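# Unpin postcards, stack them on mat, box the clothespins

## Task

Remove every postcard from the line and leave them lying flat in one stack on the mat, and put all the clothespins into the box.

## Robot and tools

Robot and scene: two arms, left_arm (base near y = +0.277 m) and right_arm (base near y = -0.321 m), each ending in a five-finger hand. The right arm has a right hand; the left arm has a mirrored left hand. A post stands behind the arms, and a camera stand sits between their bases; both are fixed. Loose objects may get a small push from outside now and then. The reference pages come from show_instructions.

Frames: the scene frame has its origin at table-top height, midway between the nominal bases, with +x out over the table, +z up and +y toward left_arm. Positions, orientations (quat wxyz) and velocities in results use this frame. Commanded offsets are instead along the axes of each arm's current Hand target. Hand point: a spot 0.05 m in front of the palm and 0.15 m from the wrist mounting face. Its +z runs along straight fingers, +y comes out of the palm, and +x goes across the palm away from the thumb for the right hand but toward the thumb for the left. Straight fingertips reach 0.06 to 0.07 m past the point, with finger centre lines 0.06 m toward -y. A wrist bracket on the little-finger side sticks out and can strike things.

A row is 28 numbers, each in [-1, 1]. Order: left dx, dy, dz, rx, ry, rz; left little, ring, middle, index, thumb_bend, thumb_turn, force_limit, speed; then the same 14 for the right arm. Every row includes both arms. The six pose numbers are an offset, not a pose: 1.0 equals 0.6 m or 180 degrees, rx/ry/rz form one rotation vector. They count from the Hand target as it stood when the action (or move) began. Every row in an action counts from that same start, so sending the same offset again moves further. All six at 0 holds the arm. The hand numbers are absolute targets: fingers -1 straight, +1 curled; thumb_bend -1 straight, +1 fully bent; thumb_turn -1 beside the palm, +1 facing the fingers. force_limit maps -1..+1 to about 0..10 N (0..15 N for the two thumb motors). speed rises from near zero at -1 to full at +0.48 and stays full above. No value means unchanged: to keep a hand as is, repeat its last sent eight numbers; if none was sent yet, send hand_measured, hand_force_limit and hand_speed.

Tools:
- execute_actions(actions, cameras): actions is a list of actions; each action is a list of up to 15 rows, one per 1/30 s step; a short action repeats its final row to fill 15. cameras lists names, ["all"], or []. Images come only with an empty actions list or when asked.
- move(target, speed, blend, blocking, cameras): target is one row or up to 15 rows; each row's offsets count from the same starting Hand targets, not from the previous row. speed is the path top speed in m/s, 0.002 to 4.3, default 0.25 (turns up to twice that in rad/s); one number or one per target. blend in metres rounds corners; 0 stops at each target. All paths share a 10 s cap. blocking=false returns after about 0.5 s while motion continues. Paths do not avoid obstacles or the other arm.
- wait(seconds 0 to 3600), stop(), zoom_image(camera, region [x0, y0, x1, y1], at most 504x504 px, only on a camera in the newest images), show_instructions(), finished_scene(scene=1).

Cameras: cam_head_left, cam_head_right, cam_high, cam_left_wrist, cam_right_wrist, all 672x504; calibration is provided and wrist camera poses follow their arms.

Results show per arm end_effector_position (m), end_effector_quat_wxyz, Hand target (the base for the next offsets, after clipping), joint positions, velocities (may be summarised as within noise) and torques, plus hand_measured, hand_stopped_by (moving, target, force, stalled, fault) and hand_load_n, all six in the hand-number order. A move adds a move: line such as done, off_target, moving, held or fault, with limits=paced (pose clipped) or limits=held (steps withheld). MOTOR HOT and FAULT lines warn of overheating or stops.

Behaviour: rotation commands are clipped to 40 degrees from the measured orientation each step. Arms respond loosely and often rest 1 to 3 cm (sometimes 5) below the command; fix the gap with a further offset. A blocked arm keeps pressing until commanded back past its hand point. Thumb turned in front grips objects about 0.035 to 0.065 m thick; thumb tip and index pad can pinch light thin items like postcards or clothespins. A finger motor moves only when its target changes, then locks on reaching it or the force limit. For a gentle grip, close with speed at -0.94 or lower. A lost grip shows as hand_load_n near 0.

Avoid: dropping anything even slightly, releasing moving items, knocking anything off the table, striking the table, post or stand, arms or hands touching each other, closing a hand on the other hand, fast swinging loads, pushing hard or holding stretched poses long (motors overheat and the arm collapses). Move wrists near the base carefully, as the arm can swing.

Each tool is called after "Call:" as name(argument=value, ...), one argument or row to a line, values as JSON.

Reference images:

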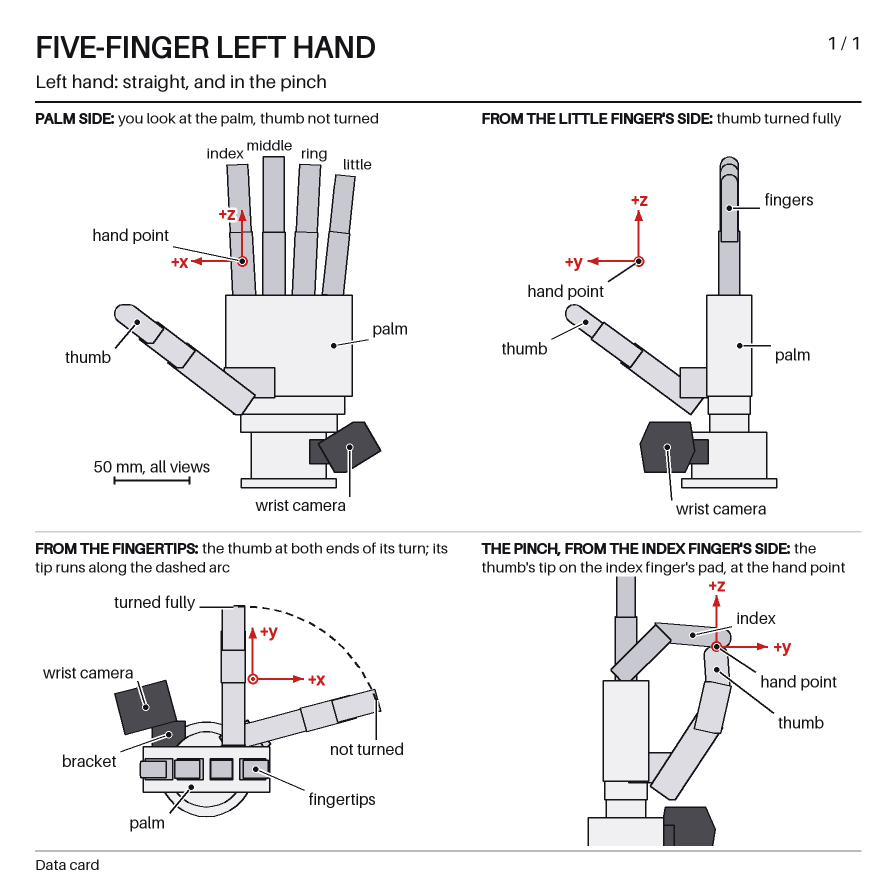

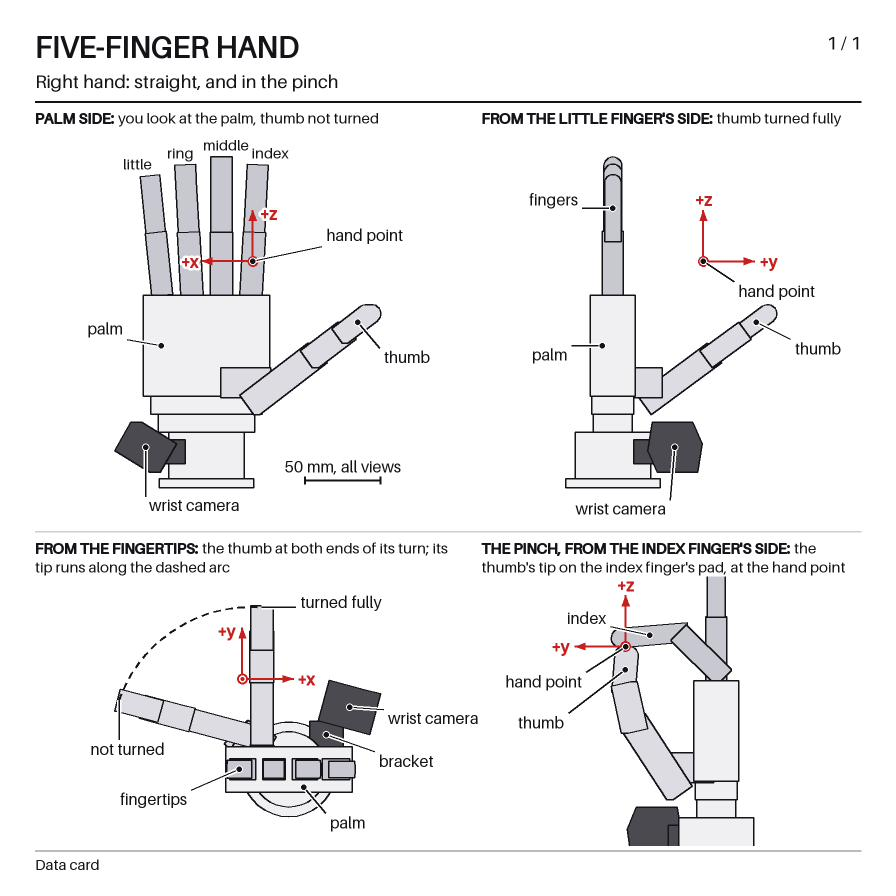

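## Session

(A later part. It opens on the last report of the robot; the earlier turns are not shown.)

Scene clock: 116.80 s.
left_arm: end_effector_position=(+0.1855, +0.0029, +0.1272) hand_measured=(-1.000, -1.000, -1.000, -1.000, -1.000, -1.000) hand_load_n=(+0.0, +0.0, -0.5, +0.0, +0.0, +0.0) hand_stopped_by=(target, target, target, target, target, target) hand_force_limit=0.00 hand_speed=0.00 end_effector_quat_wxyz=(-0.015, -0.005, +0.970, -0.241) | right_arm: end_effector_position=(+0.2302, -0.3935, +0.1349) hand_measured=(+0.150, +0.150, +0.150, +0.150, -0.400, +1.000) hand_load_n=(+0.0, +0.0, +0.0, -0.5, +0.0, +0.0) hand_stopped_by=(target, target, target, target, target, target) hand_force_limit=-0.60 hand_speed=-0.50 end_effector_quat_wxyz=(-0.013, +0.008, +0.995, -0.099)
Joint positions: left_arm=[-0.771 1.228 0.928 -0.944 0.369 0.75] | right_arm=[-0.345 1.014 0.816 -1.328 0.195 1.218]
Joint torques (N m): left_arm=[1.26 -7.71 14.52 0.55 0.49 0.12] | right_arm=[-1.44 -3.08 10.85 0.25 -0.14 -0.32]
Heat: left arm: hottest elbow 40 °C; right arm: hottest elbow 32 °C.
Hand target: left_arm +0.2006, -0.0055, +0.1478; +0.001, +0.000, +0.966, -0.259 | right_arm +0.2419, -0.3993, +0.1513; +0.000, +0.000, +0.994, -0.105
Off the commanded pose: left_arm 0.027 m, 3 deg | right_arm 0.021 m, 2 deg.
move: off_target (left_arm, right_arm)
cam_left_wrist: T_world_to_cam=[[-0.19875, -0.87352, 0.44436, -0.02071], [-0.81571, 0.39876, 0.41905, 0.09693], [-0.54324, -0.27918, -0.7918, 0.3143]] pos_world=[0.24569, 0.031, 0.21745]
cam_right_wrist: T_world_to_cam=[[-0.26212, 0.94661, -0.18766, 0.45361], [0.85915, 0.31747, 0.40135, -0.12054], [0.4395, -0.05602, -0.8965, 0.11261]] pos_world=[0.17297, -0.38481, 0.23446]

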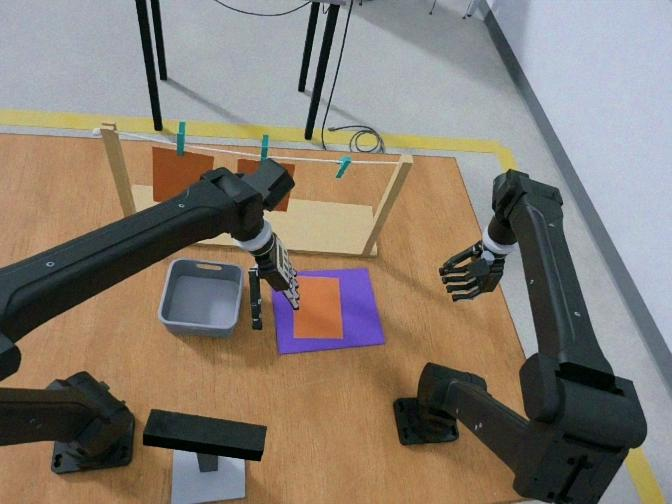

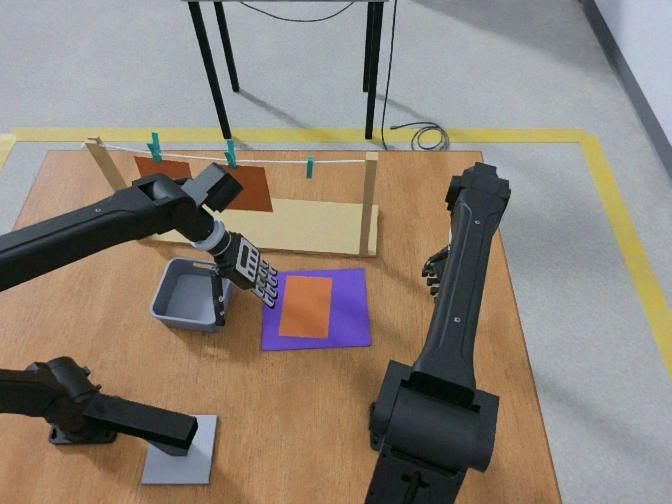

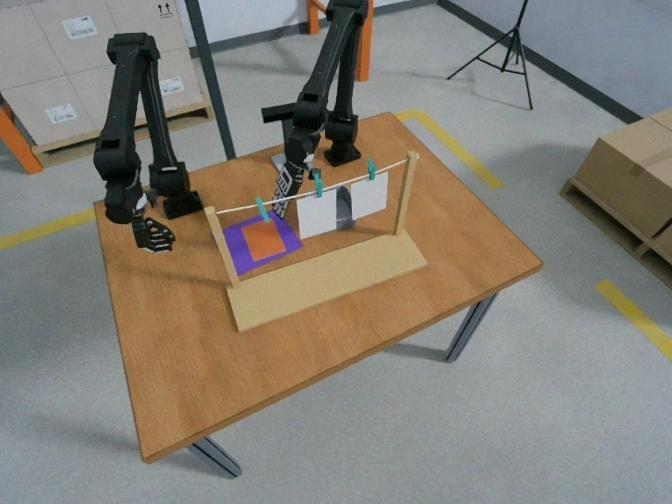

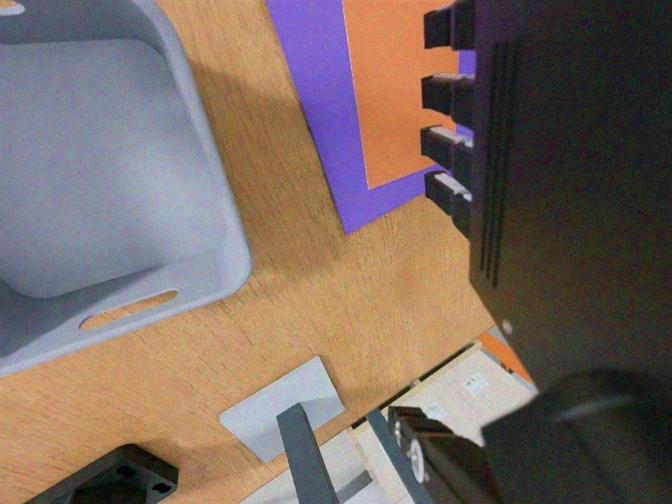

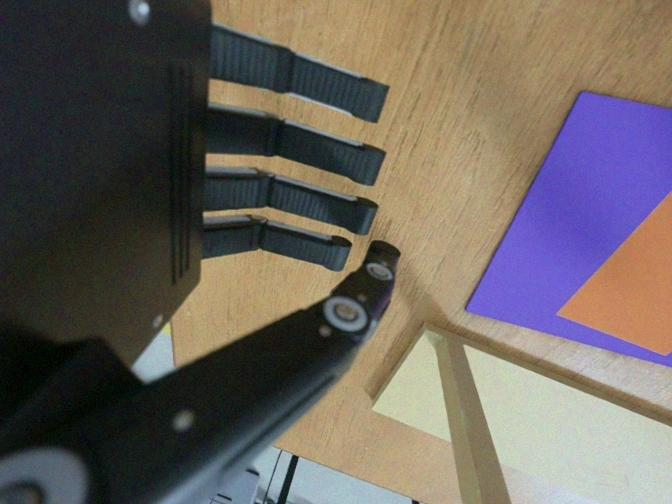

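Call:
move(
  target=[
    [-0.133,-0.046,-0.497,0.208,-0.414,-0.301,-1,-1,-1,-1,-1,-1,0,0,0,0,0,0,0,0,0.15,0.15,0.15,0.15,-0.4,1,-0.6,-0.5],
  ],
  cameras=["cam_high"],
  speed=0.3,
)

Call:
move(
  target=[0,0,0,0,0,0,-1,-1,-1,-1,-1,-1,0,0,-0.075,0.378,-0.225,-0.052,-0.498,0.052,0.15,0.15,0.15,0.15,-1,1,-0.6,0],
  cameras=["all"],
  speed=0.25,
)

Scene clock: 122.83 s.
left_arm: end_effector_position=(+0.2761, +0.1285, +0.3841) hand_measured=(-1.000, -1.000, -1.000, -1.000, -1.000, -1.000) hand_load_n=(+0.0, +0.0, +0.0, +0.0, +0.0, -0.5) hand_stopped_by=(target, target, target, target, target, target) hand_force_limit=0.00 hand_speed=0.00 end_effector_quat_wxyz=(-0.447, +0.549, -0.575, +0.411) | right_arm: end_effector_position=(+0.2302, -0.3935, +0.1349) hand_measured=(+0.150, +0.150, +0.150, +0.150, -0.400, +1.000) hand_load_n=(+0.0, +0.0, +0.0, +0.0, +0.0, +0.0) hand_stopped_by=(target, target, target, target, target, target) hand_force_limit=-0.60 hand_speed=-0.50 end_effector_quat_wxyz=(-0.013, +0.008, +0.995, -0.099)
Joint positions: left_arm=[-0.762 0.616 0.928 -0.671 -0.725 -0.179] | right_arm=[-0.345 1.014 0.816 -1.328 0.195 1.218]
Joint torques (N m): left_arm=[-1.03 -0.32 16.09 2.63 -0.15 -0.05] | right_arm=[-1.44 -3.14 10.84 0.25 -0.14 -0.32]
Heat: left arm: hottest elbow 40 °C; right arm: hottest elbow 33 °C.
Hand target: left_arm +0.2799, +0.1200, +0.4199; -0.445, +0.550, -0.549, +0.445 | right_arm +0.2419, -0.3993, +0.1513; +0.000, +0.000, +0.994, -0.105
Off the commanded pose: left_arm 0.037 m, 5 deg | right_arm 0.021 m, 2 deg.
move: off_target (left_arm)

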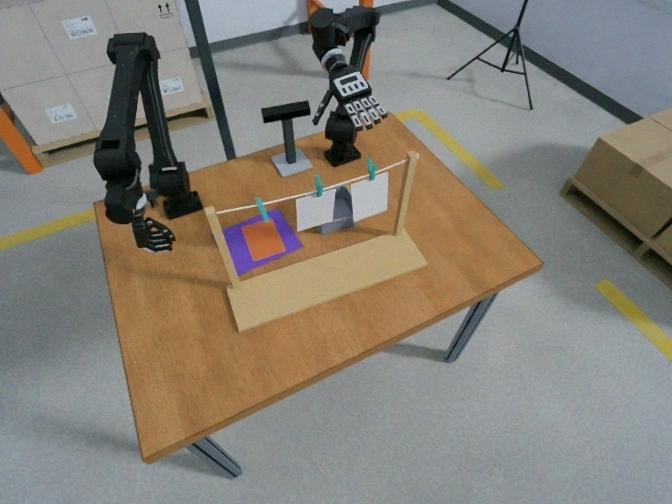

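Scene clock: 127.23 s.
left_arm: end_effector_position=(+0.2760, +0.1283, +0.3841) hand_measured=(-1.000, -1.000, -1.000, -1.000, -1.000, -1.000) hand_load_n=(+0.0, +0.0, +0.5, +0.0, +0.0, -0.5) hand_stopped_by=(target, target, target, target, target, target) hand_force_limit=0.00 hand_speed=0.00 end_effector_quat_wxyz=(-0.447, +0.549, -0.575, +0.411) | right_arm: end_effector_position=(+0.2884, -0.1489, +0.2345) hand_measured=(+0.150, +0.150, +0.150, +0.150, -1.000, +1.000) hand_load_n=(+0.0, +0.0, +0.0, +0.0, +0.0, -0.5) hand_stopped_by=(target, target, target, target, target, target) hand_force_limit=-0.60 hand_speed=0.00 end_effector_quat_wxyz=(+0.702, -0.001, +0.712, +0.001)
Joint positions: left_arm=[-0.762 0.616 0.928 -0.671 -0.725 -0.179] | right_arm=[0.733 0.756 0.107 0.631 0.709 1.583]
Joint torques (N m): left_arm=[-1.2 -1.03 16.21 2.78 -0.22 -0.06] | right_arm=[-0.73 0.44 6.86 2.76 0.11 -0.27]
Heat: left arm: hottest elbow 40 °C; right arm: hottest elbow 33 °C.
Hand target: left_arm +0.2798, +0.1199, +0.4199; -0.445, +0.549, -0.549, +0.445 | right_arm +0.2869, -0.1494, +0.2359; +0.707, -0.001, +0.707, -0.001
Off the commanded pose: left_arm 0.037 m, 5 deg | right_arm 0.002 m, 1 deg.
move: done
cam_left_wrist: T_world_to_cam=[[0.27812, -0.27281, 0.92099, -0.39904], [-0.5609, -0.82449, -0.07484, 0.28951], [0.77977, -0.49577, -0.38232, 0.10722]] pos_world=[0.18976, 0.18299, 0.43018]
cam_right_wrist: T_world_to_cam=[[-0.00215, 0.96135, -0.27532, 0.20378], [-0.46937, 0.24214, 0.84915, -0.02128], [0.883, 0.13106, 0.45071, -0.22583]] pos_world=[0.18986, -0.16115, 0.17596]

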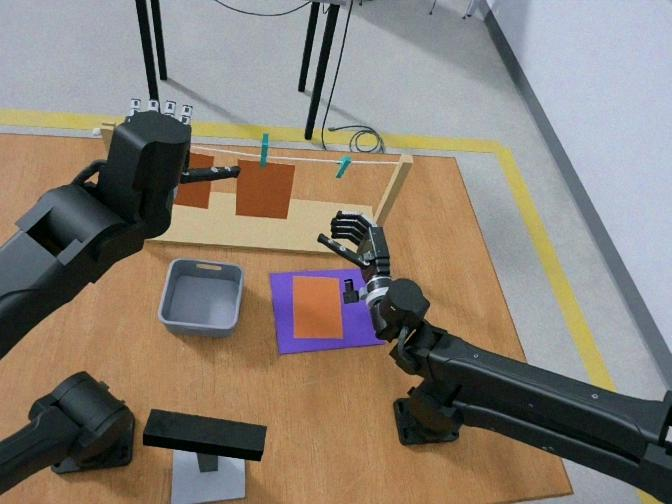

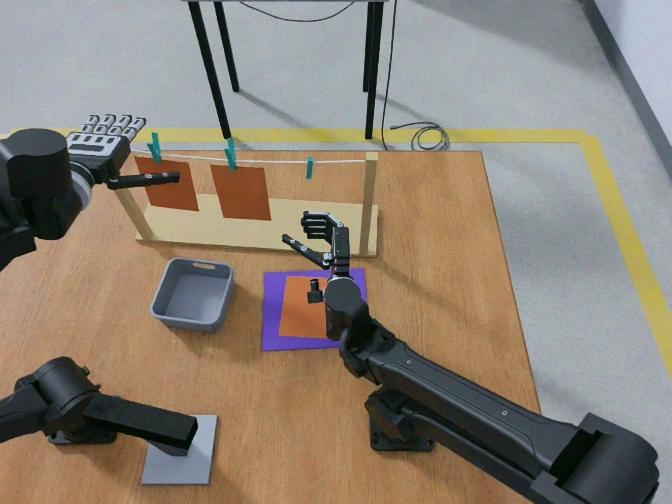

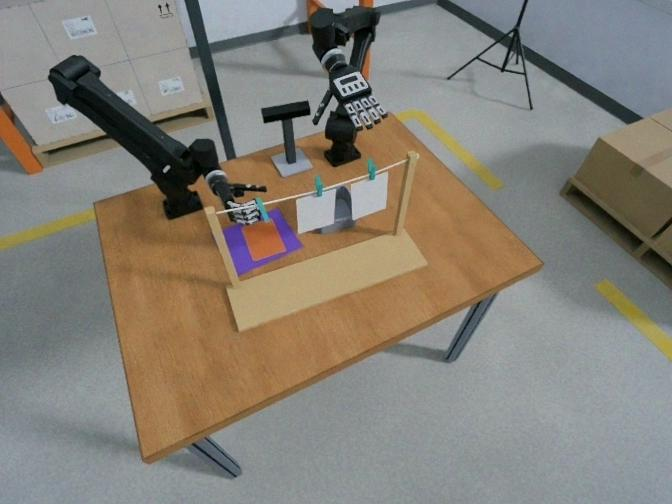

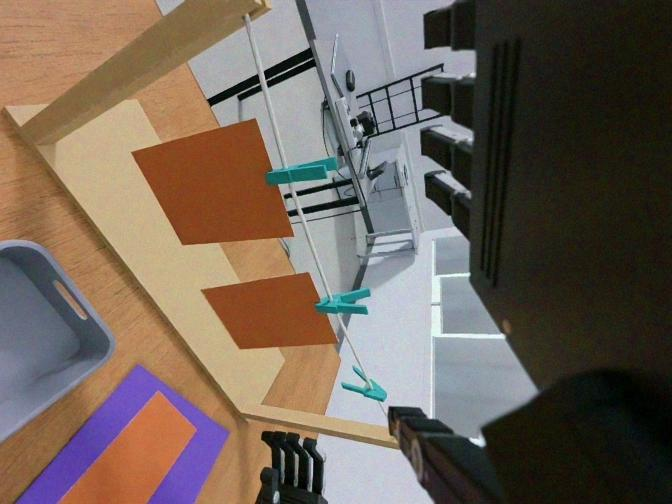

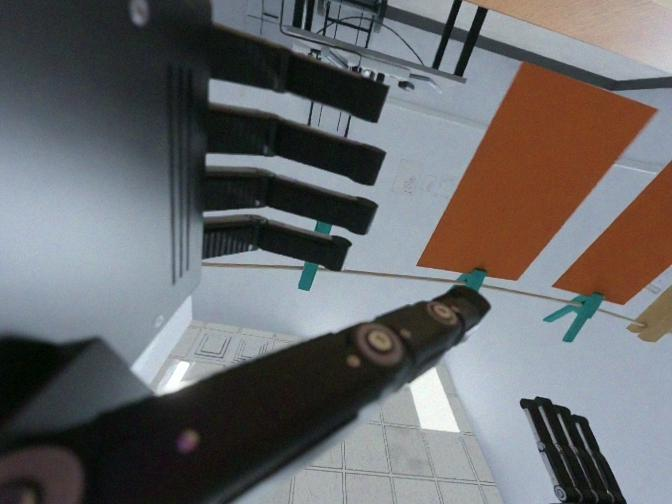

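Call:
zoom_image(
  camera="cam_left_wrist",
  region=[300, 340, 420, 430],
)

Call:
zoom_image(
  camera="cam_right_wrist",
  region=[270, 180, 450, 310],
)

Call:
zoom_image(
  camera="cam_head_left",
  region=[310, 140, 380, 190],
)

Call:
zoom_image(
  camera="cam_high",
  region=[210, 170, 300, 240],
)

Scaled by 4.200 from the camera's image (finer frame: 960x720).

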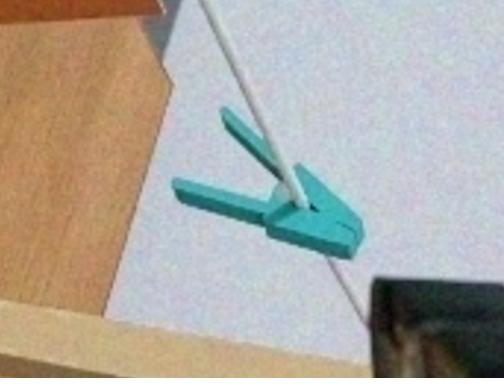

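Scaled by 2.800 from the camera's image (finer frame: 960x720).

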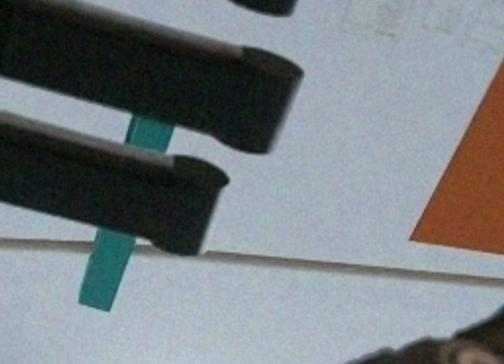

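Scaled by 7.200 from the camera's image (finer frame: 960x720).

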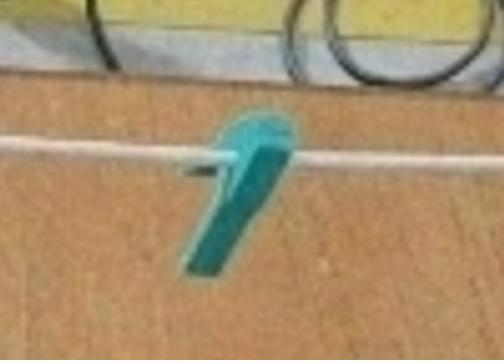

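Scaled by 5.600 from the camera's image (finer frame: 960x720).

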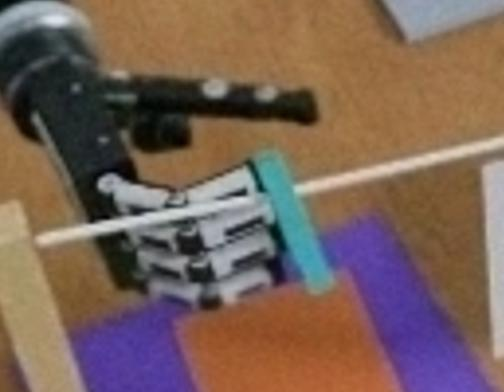

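Call:
move(
  target=[0,0,0,0,0,0,-1,-1,-1,-1,-1,-1,0,0,-0.06,0.018,0.072,0,0,0,-1,-1,-1,-1,-1,1,-0.6,0],
  cameras=["cam_right_wrist","cam_left_wrist","cam_head_right"],
  speed=0.12,
)

Call:
zoom_image(
  camera="cam_left_wrist",
  region=[270, 320, 410, 440],
)

Call:
zoom_image(
  camera="cam_right_wrist",
  region=[230, 120, 450, 320],
)

Scene clock: 129.43 s.
left_arm: end_effector_position=(+0.2760, +0.1283, +0.3841) hand_measured=(-1.000, -1.000, -1.000, -1.000, -1.000, -1.000) hand_load_n=(+0.0, +0.0, +0.0, +0.0, +0.0, -0.5) hand_stopped_by=(target, target, target, target, target, target) hand_force_limit=0.00 hand_speed=0.00 end_effector_quat_wxyz=(-0.447, +0.549, -0.575, +0.411) | right_arm: end_effector_position=(+0.3205, -0.1415, +0.2502) hand_measured=(-1.000, -1.000, -1.000, -1.000, -1.000, +1.000) hand_load_n=(+0.0, +0.0, +0.0, +0.0, +0.0, +0.0) hand_stopped_by=(target, target, target, target, target, target) hand_force_limit=-0.60 hand_speed=0.00 end_effector_quat_wxyz=(+0.696, -0.007, +0.718, -0.001)
Joint positions: left_arm=[-0.762 0.616 0.928 -0.671 -0.725 -0.179] | right_arm=[0.652 0.84 0.2 0.603 0.623 1.58]
Joint torques (N m): left_arm=[-0.32 -0.91 16.27 2.86 -0.24 -0.03] | right_arm=[-1.67 -0.79 10.48 1.81 -0.24 -0.27]
Heat: left arm: hottest elbow 40 °C; right arm: hottest elbow 33 °C.
Hand target: left_arm +0.2798, +0.1199, +0.4199; -0.445, +0.549, -0.549, +0.445 | right_arm +0.3301, -0.1384, +0.2721; +0.707, -0.001, +0.707, -0.001
Off the commanded pose: left_arm 0.037 m, 5 deg | right_arm 0.024 m, 2 deg.
move: off_target (right_arm)
cam_left_wrist: T_world_to_cam=[[0.27812, -0.27281, 0.92099, -0.39904], [-0.5609, -0.82449, -0.07484, 0.28951], [0.77977, -0.49577, -0.38232, 0.10722]] pos_world=[0.18976, 0.18299, 0.43018]
cam_right_wrist: T_world_to_cam=[[-0.01111, 0.95776, -0.28734, 0.20642], [-0.45699, 0.25073, 0.8534, -0.02509], [0.8894, 0.14079, 0.43491, -0.25896]] pos_world=[0.22115, -0.15495, 0.19334]
Images, in order (width x height): cam_head_right 672x504, cam_left_wrist 672x504, cam_right_wrist 672x504.

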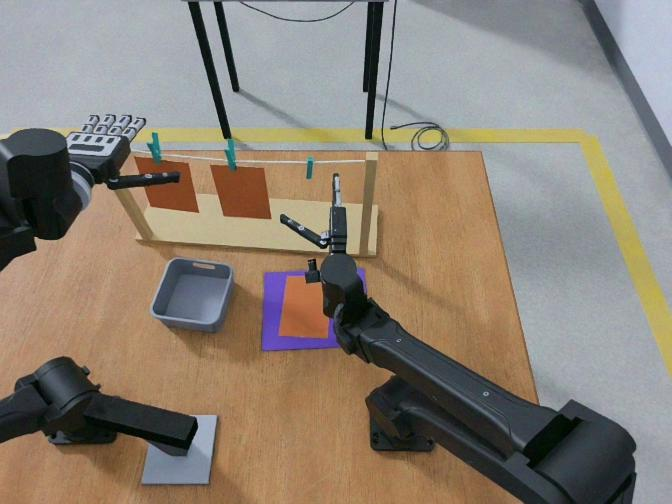

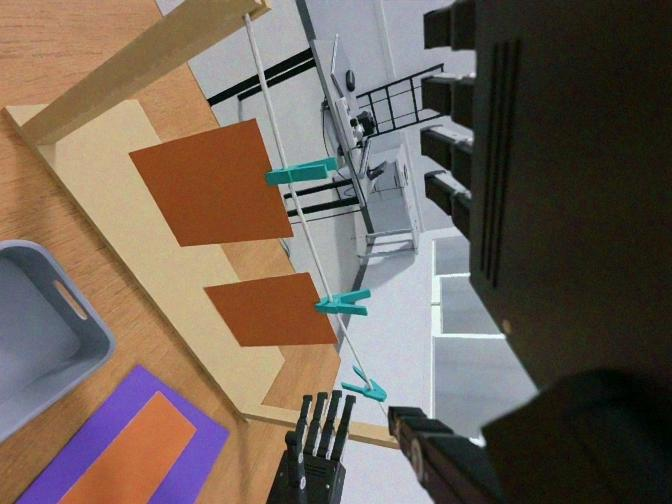

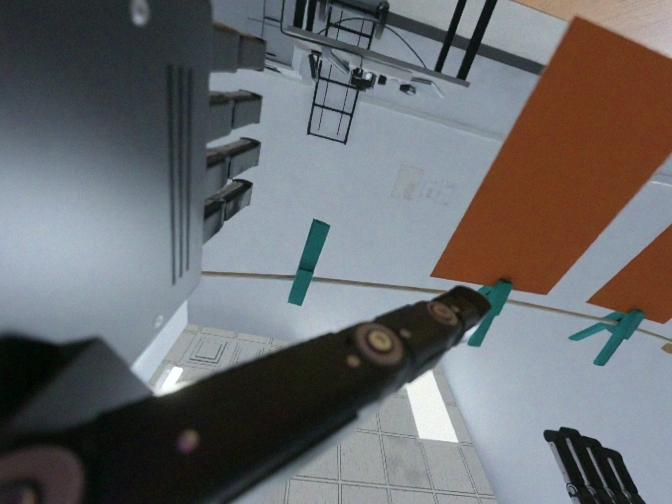

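Scaled by 3.600 from the camera's image (finer frame: 960x720).

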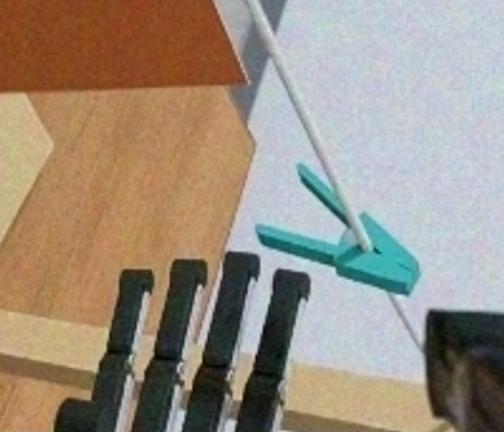

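Scaled by 2.291 from the camera's image (finer frame: 960x720).

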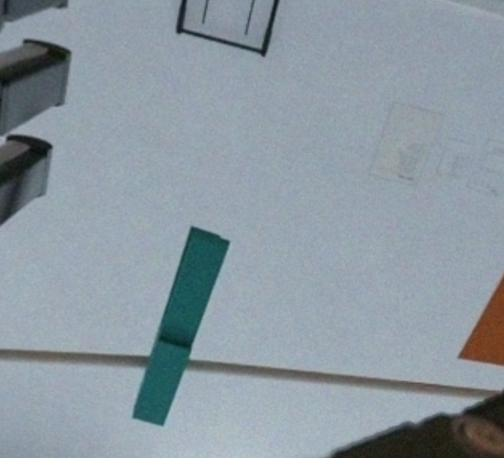

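Call:
move(
  target=[0,0,0,0,0,0,-1,-1,-1,-1,-1,-1,0,0,-0.0367,0.0175,0.075,0,0,0,-1,-1,-1,-1,-1,1,-0.6,0],
  cameras=["cam_right_wrist","cam_left_wrist","cam_head_right"],
  speed=0.1,
)

Call:
zoom_image(
  camera="cam_left_wrist",
  region=[270, 320, 410, 440],
)

Call:
zoom_image(
  camera="cam_right_wrist",
  region=[230, 120, 450, 320],
)

Scene clock: 131.03 s.
left_arm: end_effector_position=(+0.2760, +0.1283, +0.3841) hand_measured=(-1.000, -1.000, -1.000, -1.000, -1.000, -1.000) hand_load_n=(+0.0, +0.0, +0.0, +0.0, +0.0, -0.5) hand_stopped_by=(target, target, target, target, target, target) hand_force_limit=0.00 hand_speed=0.00 end_effector_quat_wxyz=(-0.447, +0.549, -0.575, +0.411) | right_arm: end_effector_position=(+0.3640, -0.1310, +0.2699) hand_measured=(-1.000, -1.000, -1.000, -1.000, -1.000, +1.000) hand_load_n=(+0.0, +0.0, +0.0, +0.0, +0.0, +0.0) hand_stopped_by=(target, target, target, target, target, target) hand_force_limit=-0.60 hand_speed=0.00 end_effector_quat_wxyz=(+0.694, -0.007, +0.720, -0.002)
Joint positions: left_arm=[-0.762 0.616 0.928 -0.671 -0.725 -0.179] | right_arm=[0.581 0.967 0.322 0.603 0.554 1.58]
Joint torques (N m): left_arm=[-0.26 -0.21 16.09 2.81 -0.23 -0.05] | right_arm=[-1.73 -2.26 10.76 1.94 -0.24 -0.27]
Heat: left arm: hottest elbow 40 °C; right arm: hottest elbow 33 °C.
Hand target: left_arm +0.2798, +0.1199, +0.4199; -0.445, +0.549, -0.549, +0.445 | right_arm +0.3751, -0.1280, +0.2940; +0.707, -0.001, +0.707, -0.001
Off the commanded pose: left_arm 0.037 m, 5 deg | right_arm 0.027 m, 2 deg.
move: off_target (right_arm)
cam_left_wrist: T_world_to_cam=[[0.27812, -0.27281, 0.92099, -0.39904], [-0.5609, -0.82449, -0.07484, 0.28951], [0.77977, -0.49577, -0.38232, 0.10722]] pos_world=[0.18976, 0.18299, 0.43018]
cam_right_wrist: T_world_to_cam=[[-0.01169, 0.95755, -0.28803, 0.20297], [-0.45159, 0.25195, 0.85591, -0.02717], [0.89215, 0.14008, 0.42948, -0.3074]] pos_world=[0.26435, -0.14445, 0.21374]
Images, in order (width x height): cam_head_right 672x504, cam_left_wrist 672x504, cam_right_wrist 672x504.

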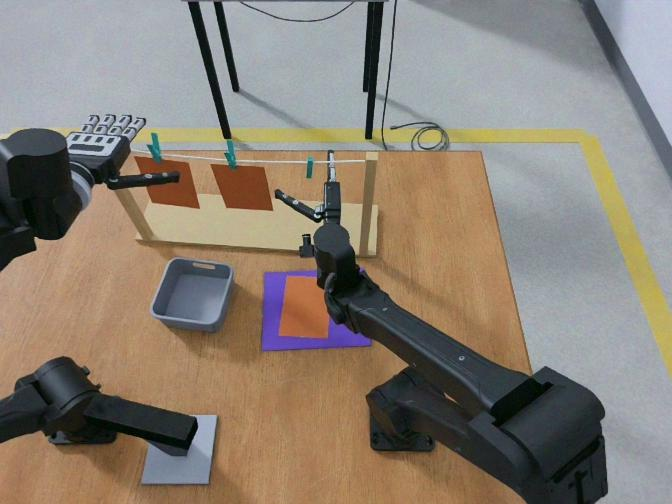

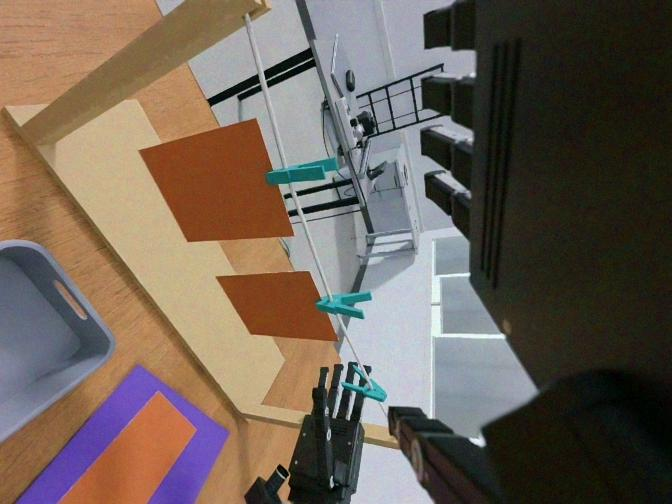

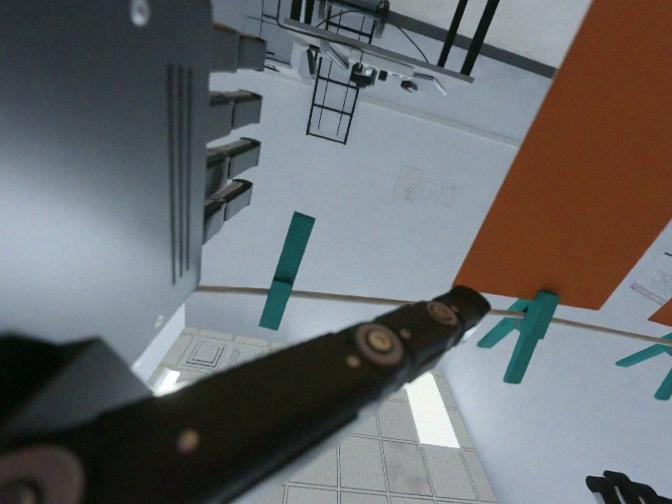

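Scaled by 3.600 from the camera's image (finer frame: 960x720).

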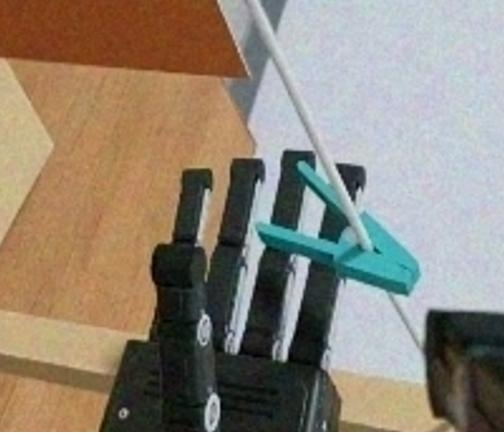

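Scaled by 2.291 from the camera's image (finer frame: 960x720).

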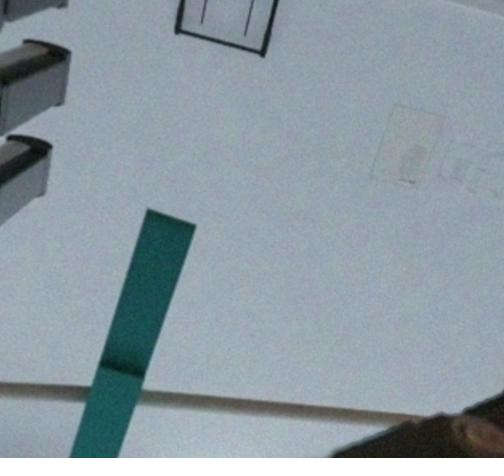

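Call:
move(
  target=[0,0,0,0,0,0,-1,-1,-1,-1,-1,-1,0,0,0,0,0.025,0,0,0,-1,-1,-1,-1,-1,1,-0.6,0],
  cameras=["cam_right_wrist","cam_left_wrist"],
  speed=0.1,
)

Call:
zoom_image(
  camera="cam_left_wrist",
  region=[270, 320, 410, 440],
)

Scene clock: 132.23 s.
left_arm: end_effector_position=(+0.2760, +0.1283, +0.3841) hand_measured=(-1.000, -1.000, -1.000, -1.000, -1.000, -1.000) hand_load_n=(+0.0, +0.0, +0.0, +0.0, +0.0, -0.5) hand_stopped_by=(target, target, target, target, target, target) hand_force_limit=0.00 hand_speed=0.00 end_effector_quat_wxyz=(-0.447, +0.549, -0.575, +0.411) | right_arm: end_effector_position=(+0.3784, -0.1309, +0.2617) hand_measured=(-1.000, -1.000, -1.000, -1.000, -1.000, +1.000) hand_load_n=(+0.0, +0.0, +0.0, +0.0, +0.0, -0.5) hand_stopped_by=(target, target, target, target, target, target) hand_force_limit=-0.60 hand_speed=0.00 end_effector_quat_wxyz=(+0.685, -0.012, +0.728, -0.007)
Joint positions: left_arm=[-0.762 0.616 0.928 -0.671 -0.725 -0.179] | right_arm=[0.552 1.019 0.346 0.603 0.525 1.58]
Joint torques (N m): left_arm=[-0.21 -0.67 16.28 2.55 -0.27 0] | right_arm=[-1.61 -3.02 10.77 2.76 -0.22 -0.27]
Heat: left arm: hottest elbow 40 °C; right arm: hottest elbow 33 °C.
Hand target: left_arm +0.2798, +0.1199, +0.4199; -0.445, +0.549, -0.549, +0.445 | right_arm +0.3901, -0.1278, +0.2940; +0.707, -0.001, +0.707, -0.001
Off the commanded pose: left_arm 0.037 m, 5 deg | right_arm 0.034 m, 4 deg.
move: off_target (right_arm)
cam_left_wrist: T_world_to_cam=[[0.27812, -0.27281, 0.92099, -0.39904], [-0.5609, -0.82449, -0.07484, 0.28951], [0.77977, -0.49577, -0.38232, 0.10722]] pos_world=[0.18976, 0.18299, 0.43018]
cam_right_wrist: T_world_to_cam=[[-0.01866, 0.95372, -0.30011, 0.20589], [-0.43037, 0.26327, 0.86341, -0.02213], [0.90246, 0.14527, 0.40554, -0.31372]] pos_world=[0.27744, -0.14496, 0.20813]
Images, in order (width x height): cam_left_wrist 672x504, cam_right_wrist 672x504.

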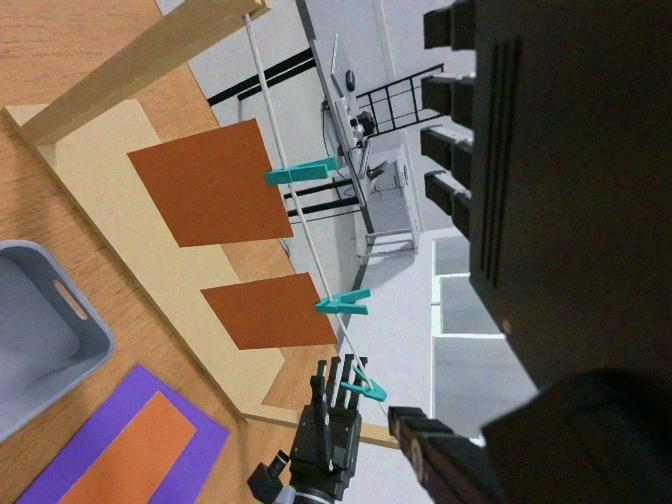

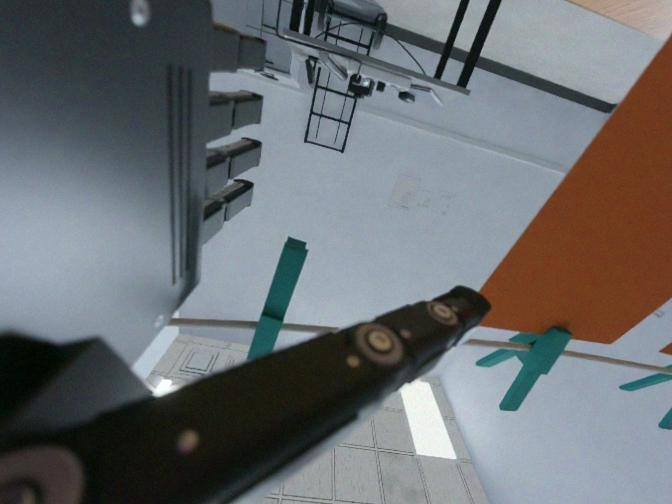

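Scaled by 3.600 from the camera's image (finer frame: 960x720).

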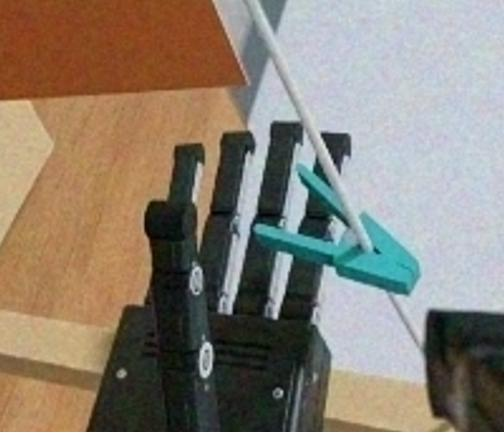

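Call:
move(
  target=[0,0,0,0,0,0,-1,-1,-1,-1,-1,-1,0,0,-0.018,0,0,0,0,0,-1,-1,-1,-1,-1,1,-0.6,0],
  cameras=["cam_right_wrist","cam_left_wrist"],
  speed=0.1,
)

Scene clock: 133.23 s.
left_arm: end_effector_position=(+0.2760, +0.1283, +0.3841) hand_measured=(-1.000, -1.000, -1.000, -1.000, -1.000, -1.000) hand_load_n=(+0.0, +0.0, +0.0, -0.5, +0.0, +0.0) hand_stopped_by=(target, target, target, target, target, target) hand_force_limit=0.00 hand_speed=0.00 end_effector_quat_wxyz=(-0.447, +0.549, -0.575, +0.411) | right_arm: end_effector_position=(+0.3800, -0.1299, +0.2792) hand_measured=(-1.000, -1.000, -1.000, -1.000, -1.000, +1.000) hand_load_n=(+0.0, +0.0, +0.0, +0.0, +0.0, -0.5) hand_stopped_by=(target, target, target, target, target, target) hand_force_limit=-0.60 hand_speed=0.00 end_effector_quat_wxyz=(+0.694, -0.007, +0.720, -0.002)
Joint positions: left_arm=[-0.762 0.616 0.928 -0.671 -0.725 -0.179] | right_arm=[0.552 0.999 0.367 0.591 0.525 1.58]
Joint torques (N m): left_arm=[-0.15 -0.5 16.25 2.76 -0.25 -0.11] | right_arm=[-1.61 -3.49 10.85 1.54 -0.25 -0.27]
Heat: left arm: hottest elbow 40 °C; right arm: hottest elbow 34 °C.
Hand target: left_arm +0.2798, +0.1199, +0.4199; -0.445, +0.549, -0.549, +0.445 | right_arm +0.3901, -0.1278, +0.3049; +0.707, -0.001, +0.707, -0.001
Off the commanded pose: left_arm 0.037 m, 5 deg | right_arm 0.028 m, 2 deg.
move: off_target (right_arm)
cam_left_wrist: T_world_to_cam=[[0.27812, -0.27281, 0.92099, -0.39904], [-0.5609, -0.82449, -0.07484, 0.28951], [0.77977, -0.49577, -0.38232, 0.10722]] pos_world=[0.18976, 0.18299, 0.43018]
cam_right_wrist: T_world_to_cam=[[-0.01129, 0.95801, -0.2865, 0.20418], [-0.45179, 0.25072, 0.85617, -0.02833], [0.89206, 0.1391, 0.42999, -0.32604]] pos_world=[0.28035, -0.14315, 0.22294]
Images, in order (width x height): cam_left_wrist 672x504, cam_right_wrist 672x504.

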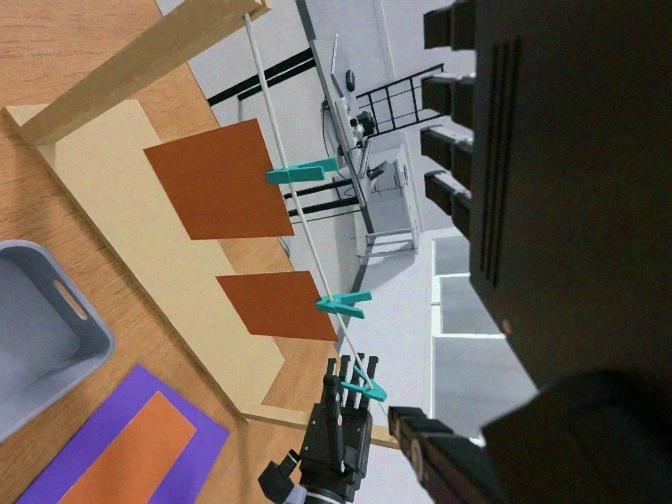

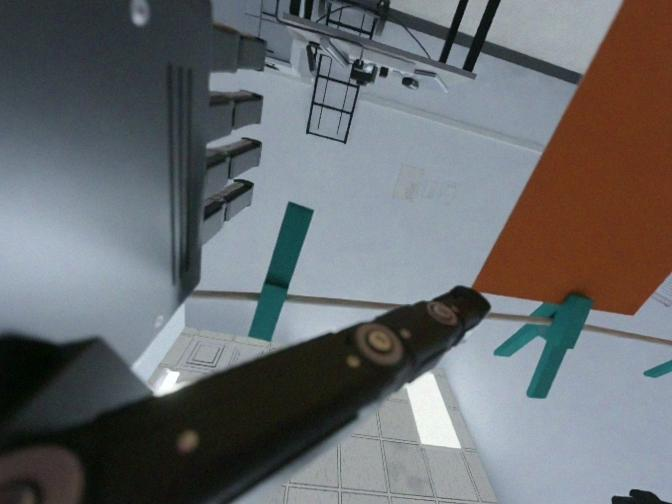

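Call:
move(
  target=[0,0,0,0,0,0,-1,-1,-1,-1,-1,-1,0,0,0.01,-0.003,0,0,0,0,-1,-1,-1,-1,-1,1,-0.6,0],
  cameras=[],
  speed=0.1,
)

Scene clock: 134.20 s.
left_arm: end_effector_position=(+0.2760, +0.1283, +0.3841) hand_measured=(-1.000, -1.000, -1.000, -1.000, -1.000, -1.000) hand_load_n=(+0.0, +0.0, +0.0, +0.0, +0.0, +0.0) hand_stopped_by=(target, target, target, target, target, target) hand_force_limit=0.00 hand_speed=0.00 end_effector_quat_wxyz=(-0.447, +0.549, -0.575, +0.411) | right_arm: end_effector_position=(+0.3812, -0.1307, +0.2775) hand_measured=(-1.000, -1.000, -1.000, -1.000, -1.000, +1.000) hand_load_n=(+0.0, +0.0, +0.0, +0.0, +0.0, -0.5) hand_stopped_by=(target, target, target, target, target, target) hand_force_limit=-0.60 hand_speed=0.00 end_effector_quat_wxyz=(+0.693, -0.008, +0.721, -0.002)
Joint positions: left_arm=[-0.762 0.616 0.928 -0.671 -0.725 -0.179] | right_arm=[0.547 1.003 0.367 0.591 0.519 1.58]
Joint torques (N m): left_arm=[-0.5 -1.38 16.31 2.61 -0.28 -0.08] | right_arm=[-1.73 -2.78 10 2.39 -0.24 -0.26]
Heat: left arm: hottest elbow 41 °C; right arm: hottest elbow 34 °C.
Hand target: left_arm +0.2798, +0.1199, +0.4199; -0.445, +0.549, -0.549, +0.445 | right_arm +0.3901, -0.1296, +0.2990; +0.707, -0.001, +0.707, -0.001
Off the commanded pose: left_arm 0.037 m, 5 deg | right_arm 0.023 m, 2 deg.
move: off_target (right_arm)

Call:
move(
  target=[0,0,0,0,0,0,-1,-1,-1,-1,-1,-1,0,0,0.008,0,0,0,0,0,-1,-1,-1,-1,-1,1,-0.6,0],
  cameras=[],
  speed=0.1,
)

Scene clock: 135.10 s.
left_arm: end_effector_position=(+0.2760, +0.1283, +0.3841) hand_measured=(-1.000, -1.000, -1.000, -1.000, -1.000, -1.000) hand_load_n=(+0.0, -0.5, +0.0, +0.0, +0.0, +0.0) hand_stopped_by=(target, target, target, target, target, target) hand_force_limit=0.00 hand_speed=0.00 end_effector_quat_wxyz=(-0.447, +0.549, -0.575, +0.411) | right_arm: end_effector_position=(+0.3829, -0.1296, +0.2734) hand_measured=(-1.000, -1.000, -1.000, -1.000, -1.000, +1.000) hand_load_n=(+0.0, +0.0, +0.0, +0.0, +0.0, +0.0) hand_stopped_by=(target, target, target, target, target, target) hand_force_limit=-0.60 hand_speed=0.00 end_effector_quat_wxyz=(+0.691, -0.009, +0.723, -0.003)
Joint positions: left_arm=[-0.762 0.616 0.928 -0.671 -0.725 -0.179] | right_arm=[0.547 1.018 0.367 0.6 0.519 1.58]
Joint torques (N m): left_arm=[-0.26 0.15 16.46 2.78 -0.24 -0.03] | right_arm=[-1.73 -2.96 9.37 2.85 -0.24 -0.27]
Heat: left arm: hottest elbow 41 °C; right arm: hottest elbow 34 °C.
Hand target: left_arm +0.2798, +0.1199, +0.4199; -0.445, +0.549, -0.549, +0.445 | right_arm +0.3901, -0.1296, +0.2942; +0.707, -0.001, +0.707, -0.001
Off the commanded pose: left_arm 0.037 m, 5 deg | right_arm 0.022 m, 3 deg.
move: off_target (right_arm)

Call:
move(
  target=[0,0,0,0,0,0,-1,-1,-1,-1,-1,-1,0,0,0,0,0,0,0,0,-0.4,-0.4,-0.4,-0.4,-1,1,-0.6,0],
  cameras=["cam_right_wrist","cam_left_wrist"],
)

Call:
zoom_image(
  camera="cam_left_wrist",
  region=[270, 320, 410, 440],
)

Call:
zoom_image(
  camera="cam_right_wrist",
  region=[190, 150, 410, 350],
)

Scene clock: 136.03 s.
left_arm: end_effector_position=(+0.2760, +0.1283, +0.3841) hand_measured=(-1.000, -1.000, -1.000, -1.000, -1.000, -1.000) hand_load_n=(+0.0, +0.0, +0.0, +0.0, +0.0, +0.0) hand_stopped_by=(target, target, target, target, target, target) hand_force_limit=0.00 hand_speed=0.00 end_effector_quat_wxyz=(-0.447, +0.549, -0.575, +0.411) | right_arm: end_effector_position=(+0.3829, -0.1293, +0.2734) hand_measured=(-0.400, -0.400, -0.400, -0.400, -1.000, +1.000) hand_load_n=(+0.0, +0.0, +0.0, +0.0, +0.0, -0.5) hand_stopped_by=(target, target, target, target, target, target) hand_force_limit=-0.60 hand_speed=0.00 end_effector_quat_wxyz=(+0.691, -0.009, +0.723, -0.003)
Joint positions: left_arm=[-0.762 0.616 0.928 -0.671 -0.725 -0.179] | right_arm=[0.547 1.018 0.367 0.6 0.517 1.58]
Joint torques (N m): left_arm=[-0.73 -0.26 16.18 2.77 -0.23 -0.04] | right_arm=[-1.67 -3.02 9.36 2.85 -0.22 -0.25]
Heat: left arm: hottest elbow 41 °C; right arm: hottest elbow 34 °C.
Hand target: left_arm +0.2798, +0.1199, +0.4199; -0.445, +0.549, -0.549, +0.445 | right_arm +0.3901, -0.1296, +0.2942; +0.707, -0.001, +0.707, -0.001
Off the commanded pose: left_arm 0.037 m, 5 deg | right_arm 0.022 m, 3 deg.
move: done
cam_left_wrist: T_world_to_cam=[[0.27812, -0.27281, 0.92099, -0.39904], [-0.5609, -0.82449, -0.07484, 0.28951], [0.77977, -0.49577, -0.38232, 0.10722]] pos_world=[0.18976, 0.18299, 0.43018]
cam_right_wrist: T_world_to_cam=[[-0.01601, 0.95663, -0.29086, 0.2048], [-0.44488, 0.2537, 0.85891, -0.0252], [0.89545, 0.14315, 0.42152, -0.32461]] pos_world=[0.28274, -0.14305, 0.21804]
Images, in order (width x height): cam_left_wrist 672x504, cam_right_wrist 672x504.

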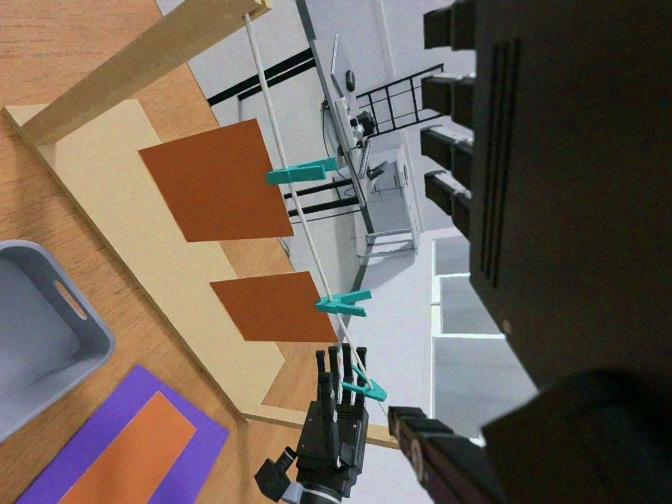

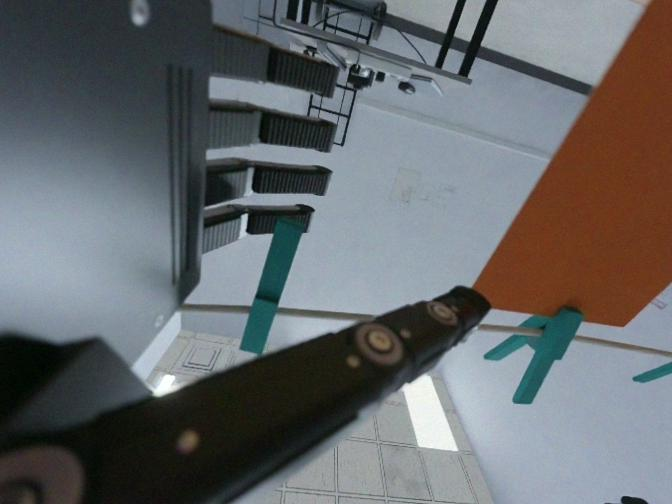

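Scaled by 3.600 from the camera's image (finer frame: 960x720).

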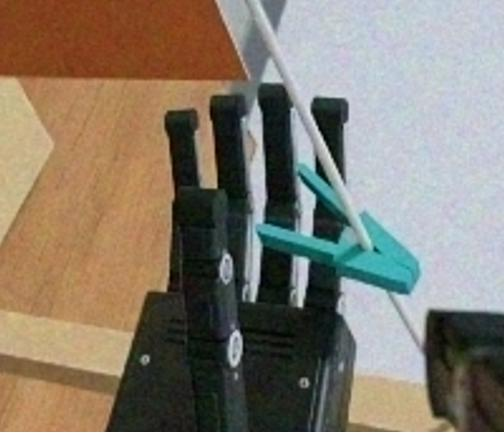

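Scaled by 2.291 from the camera's image (finer frame: 960x720).

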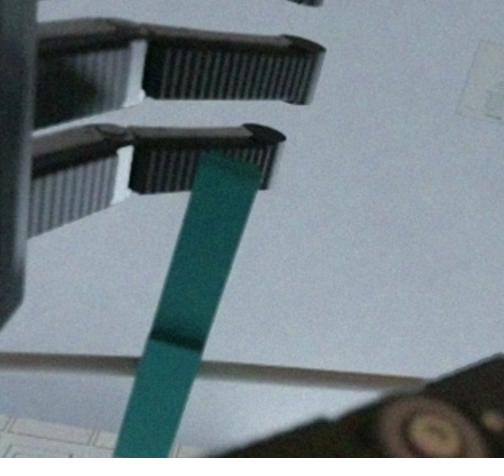

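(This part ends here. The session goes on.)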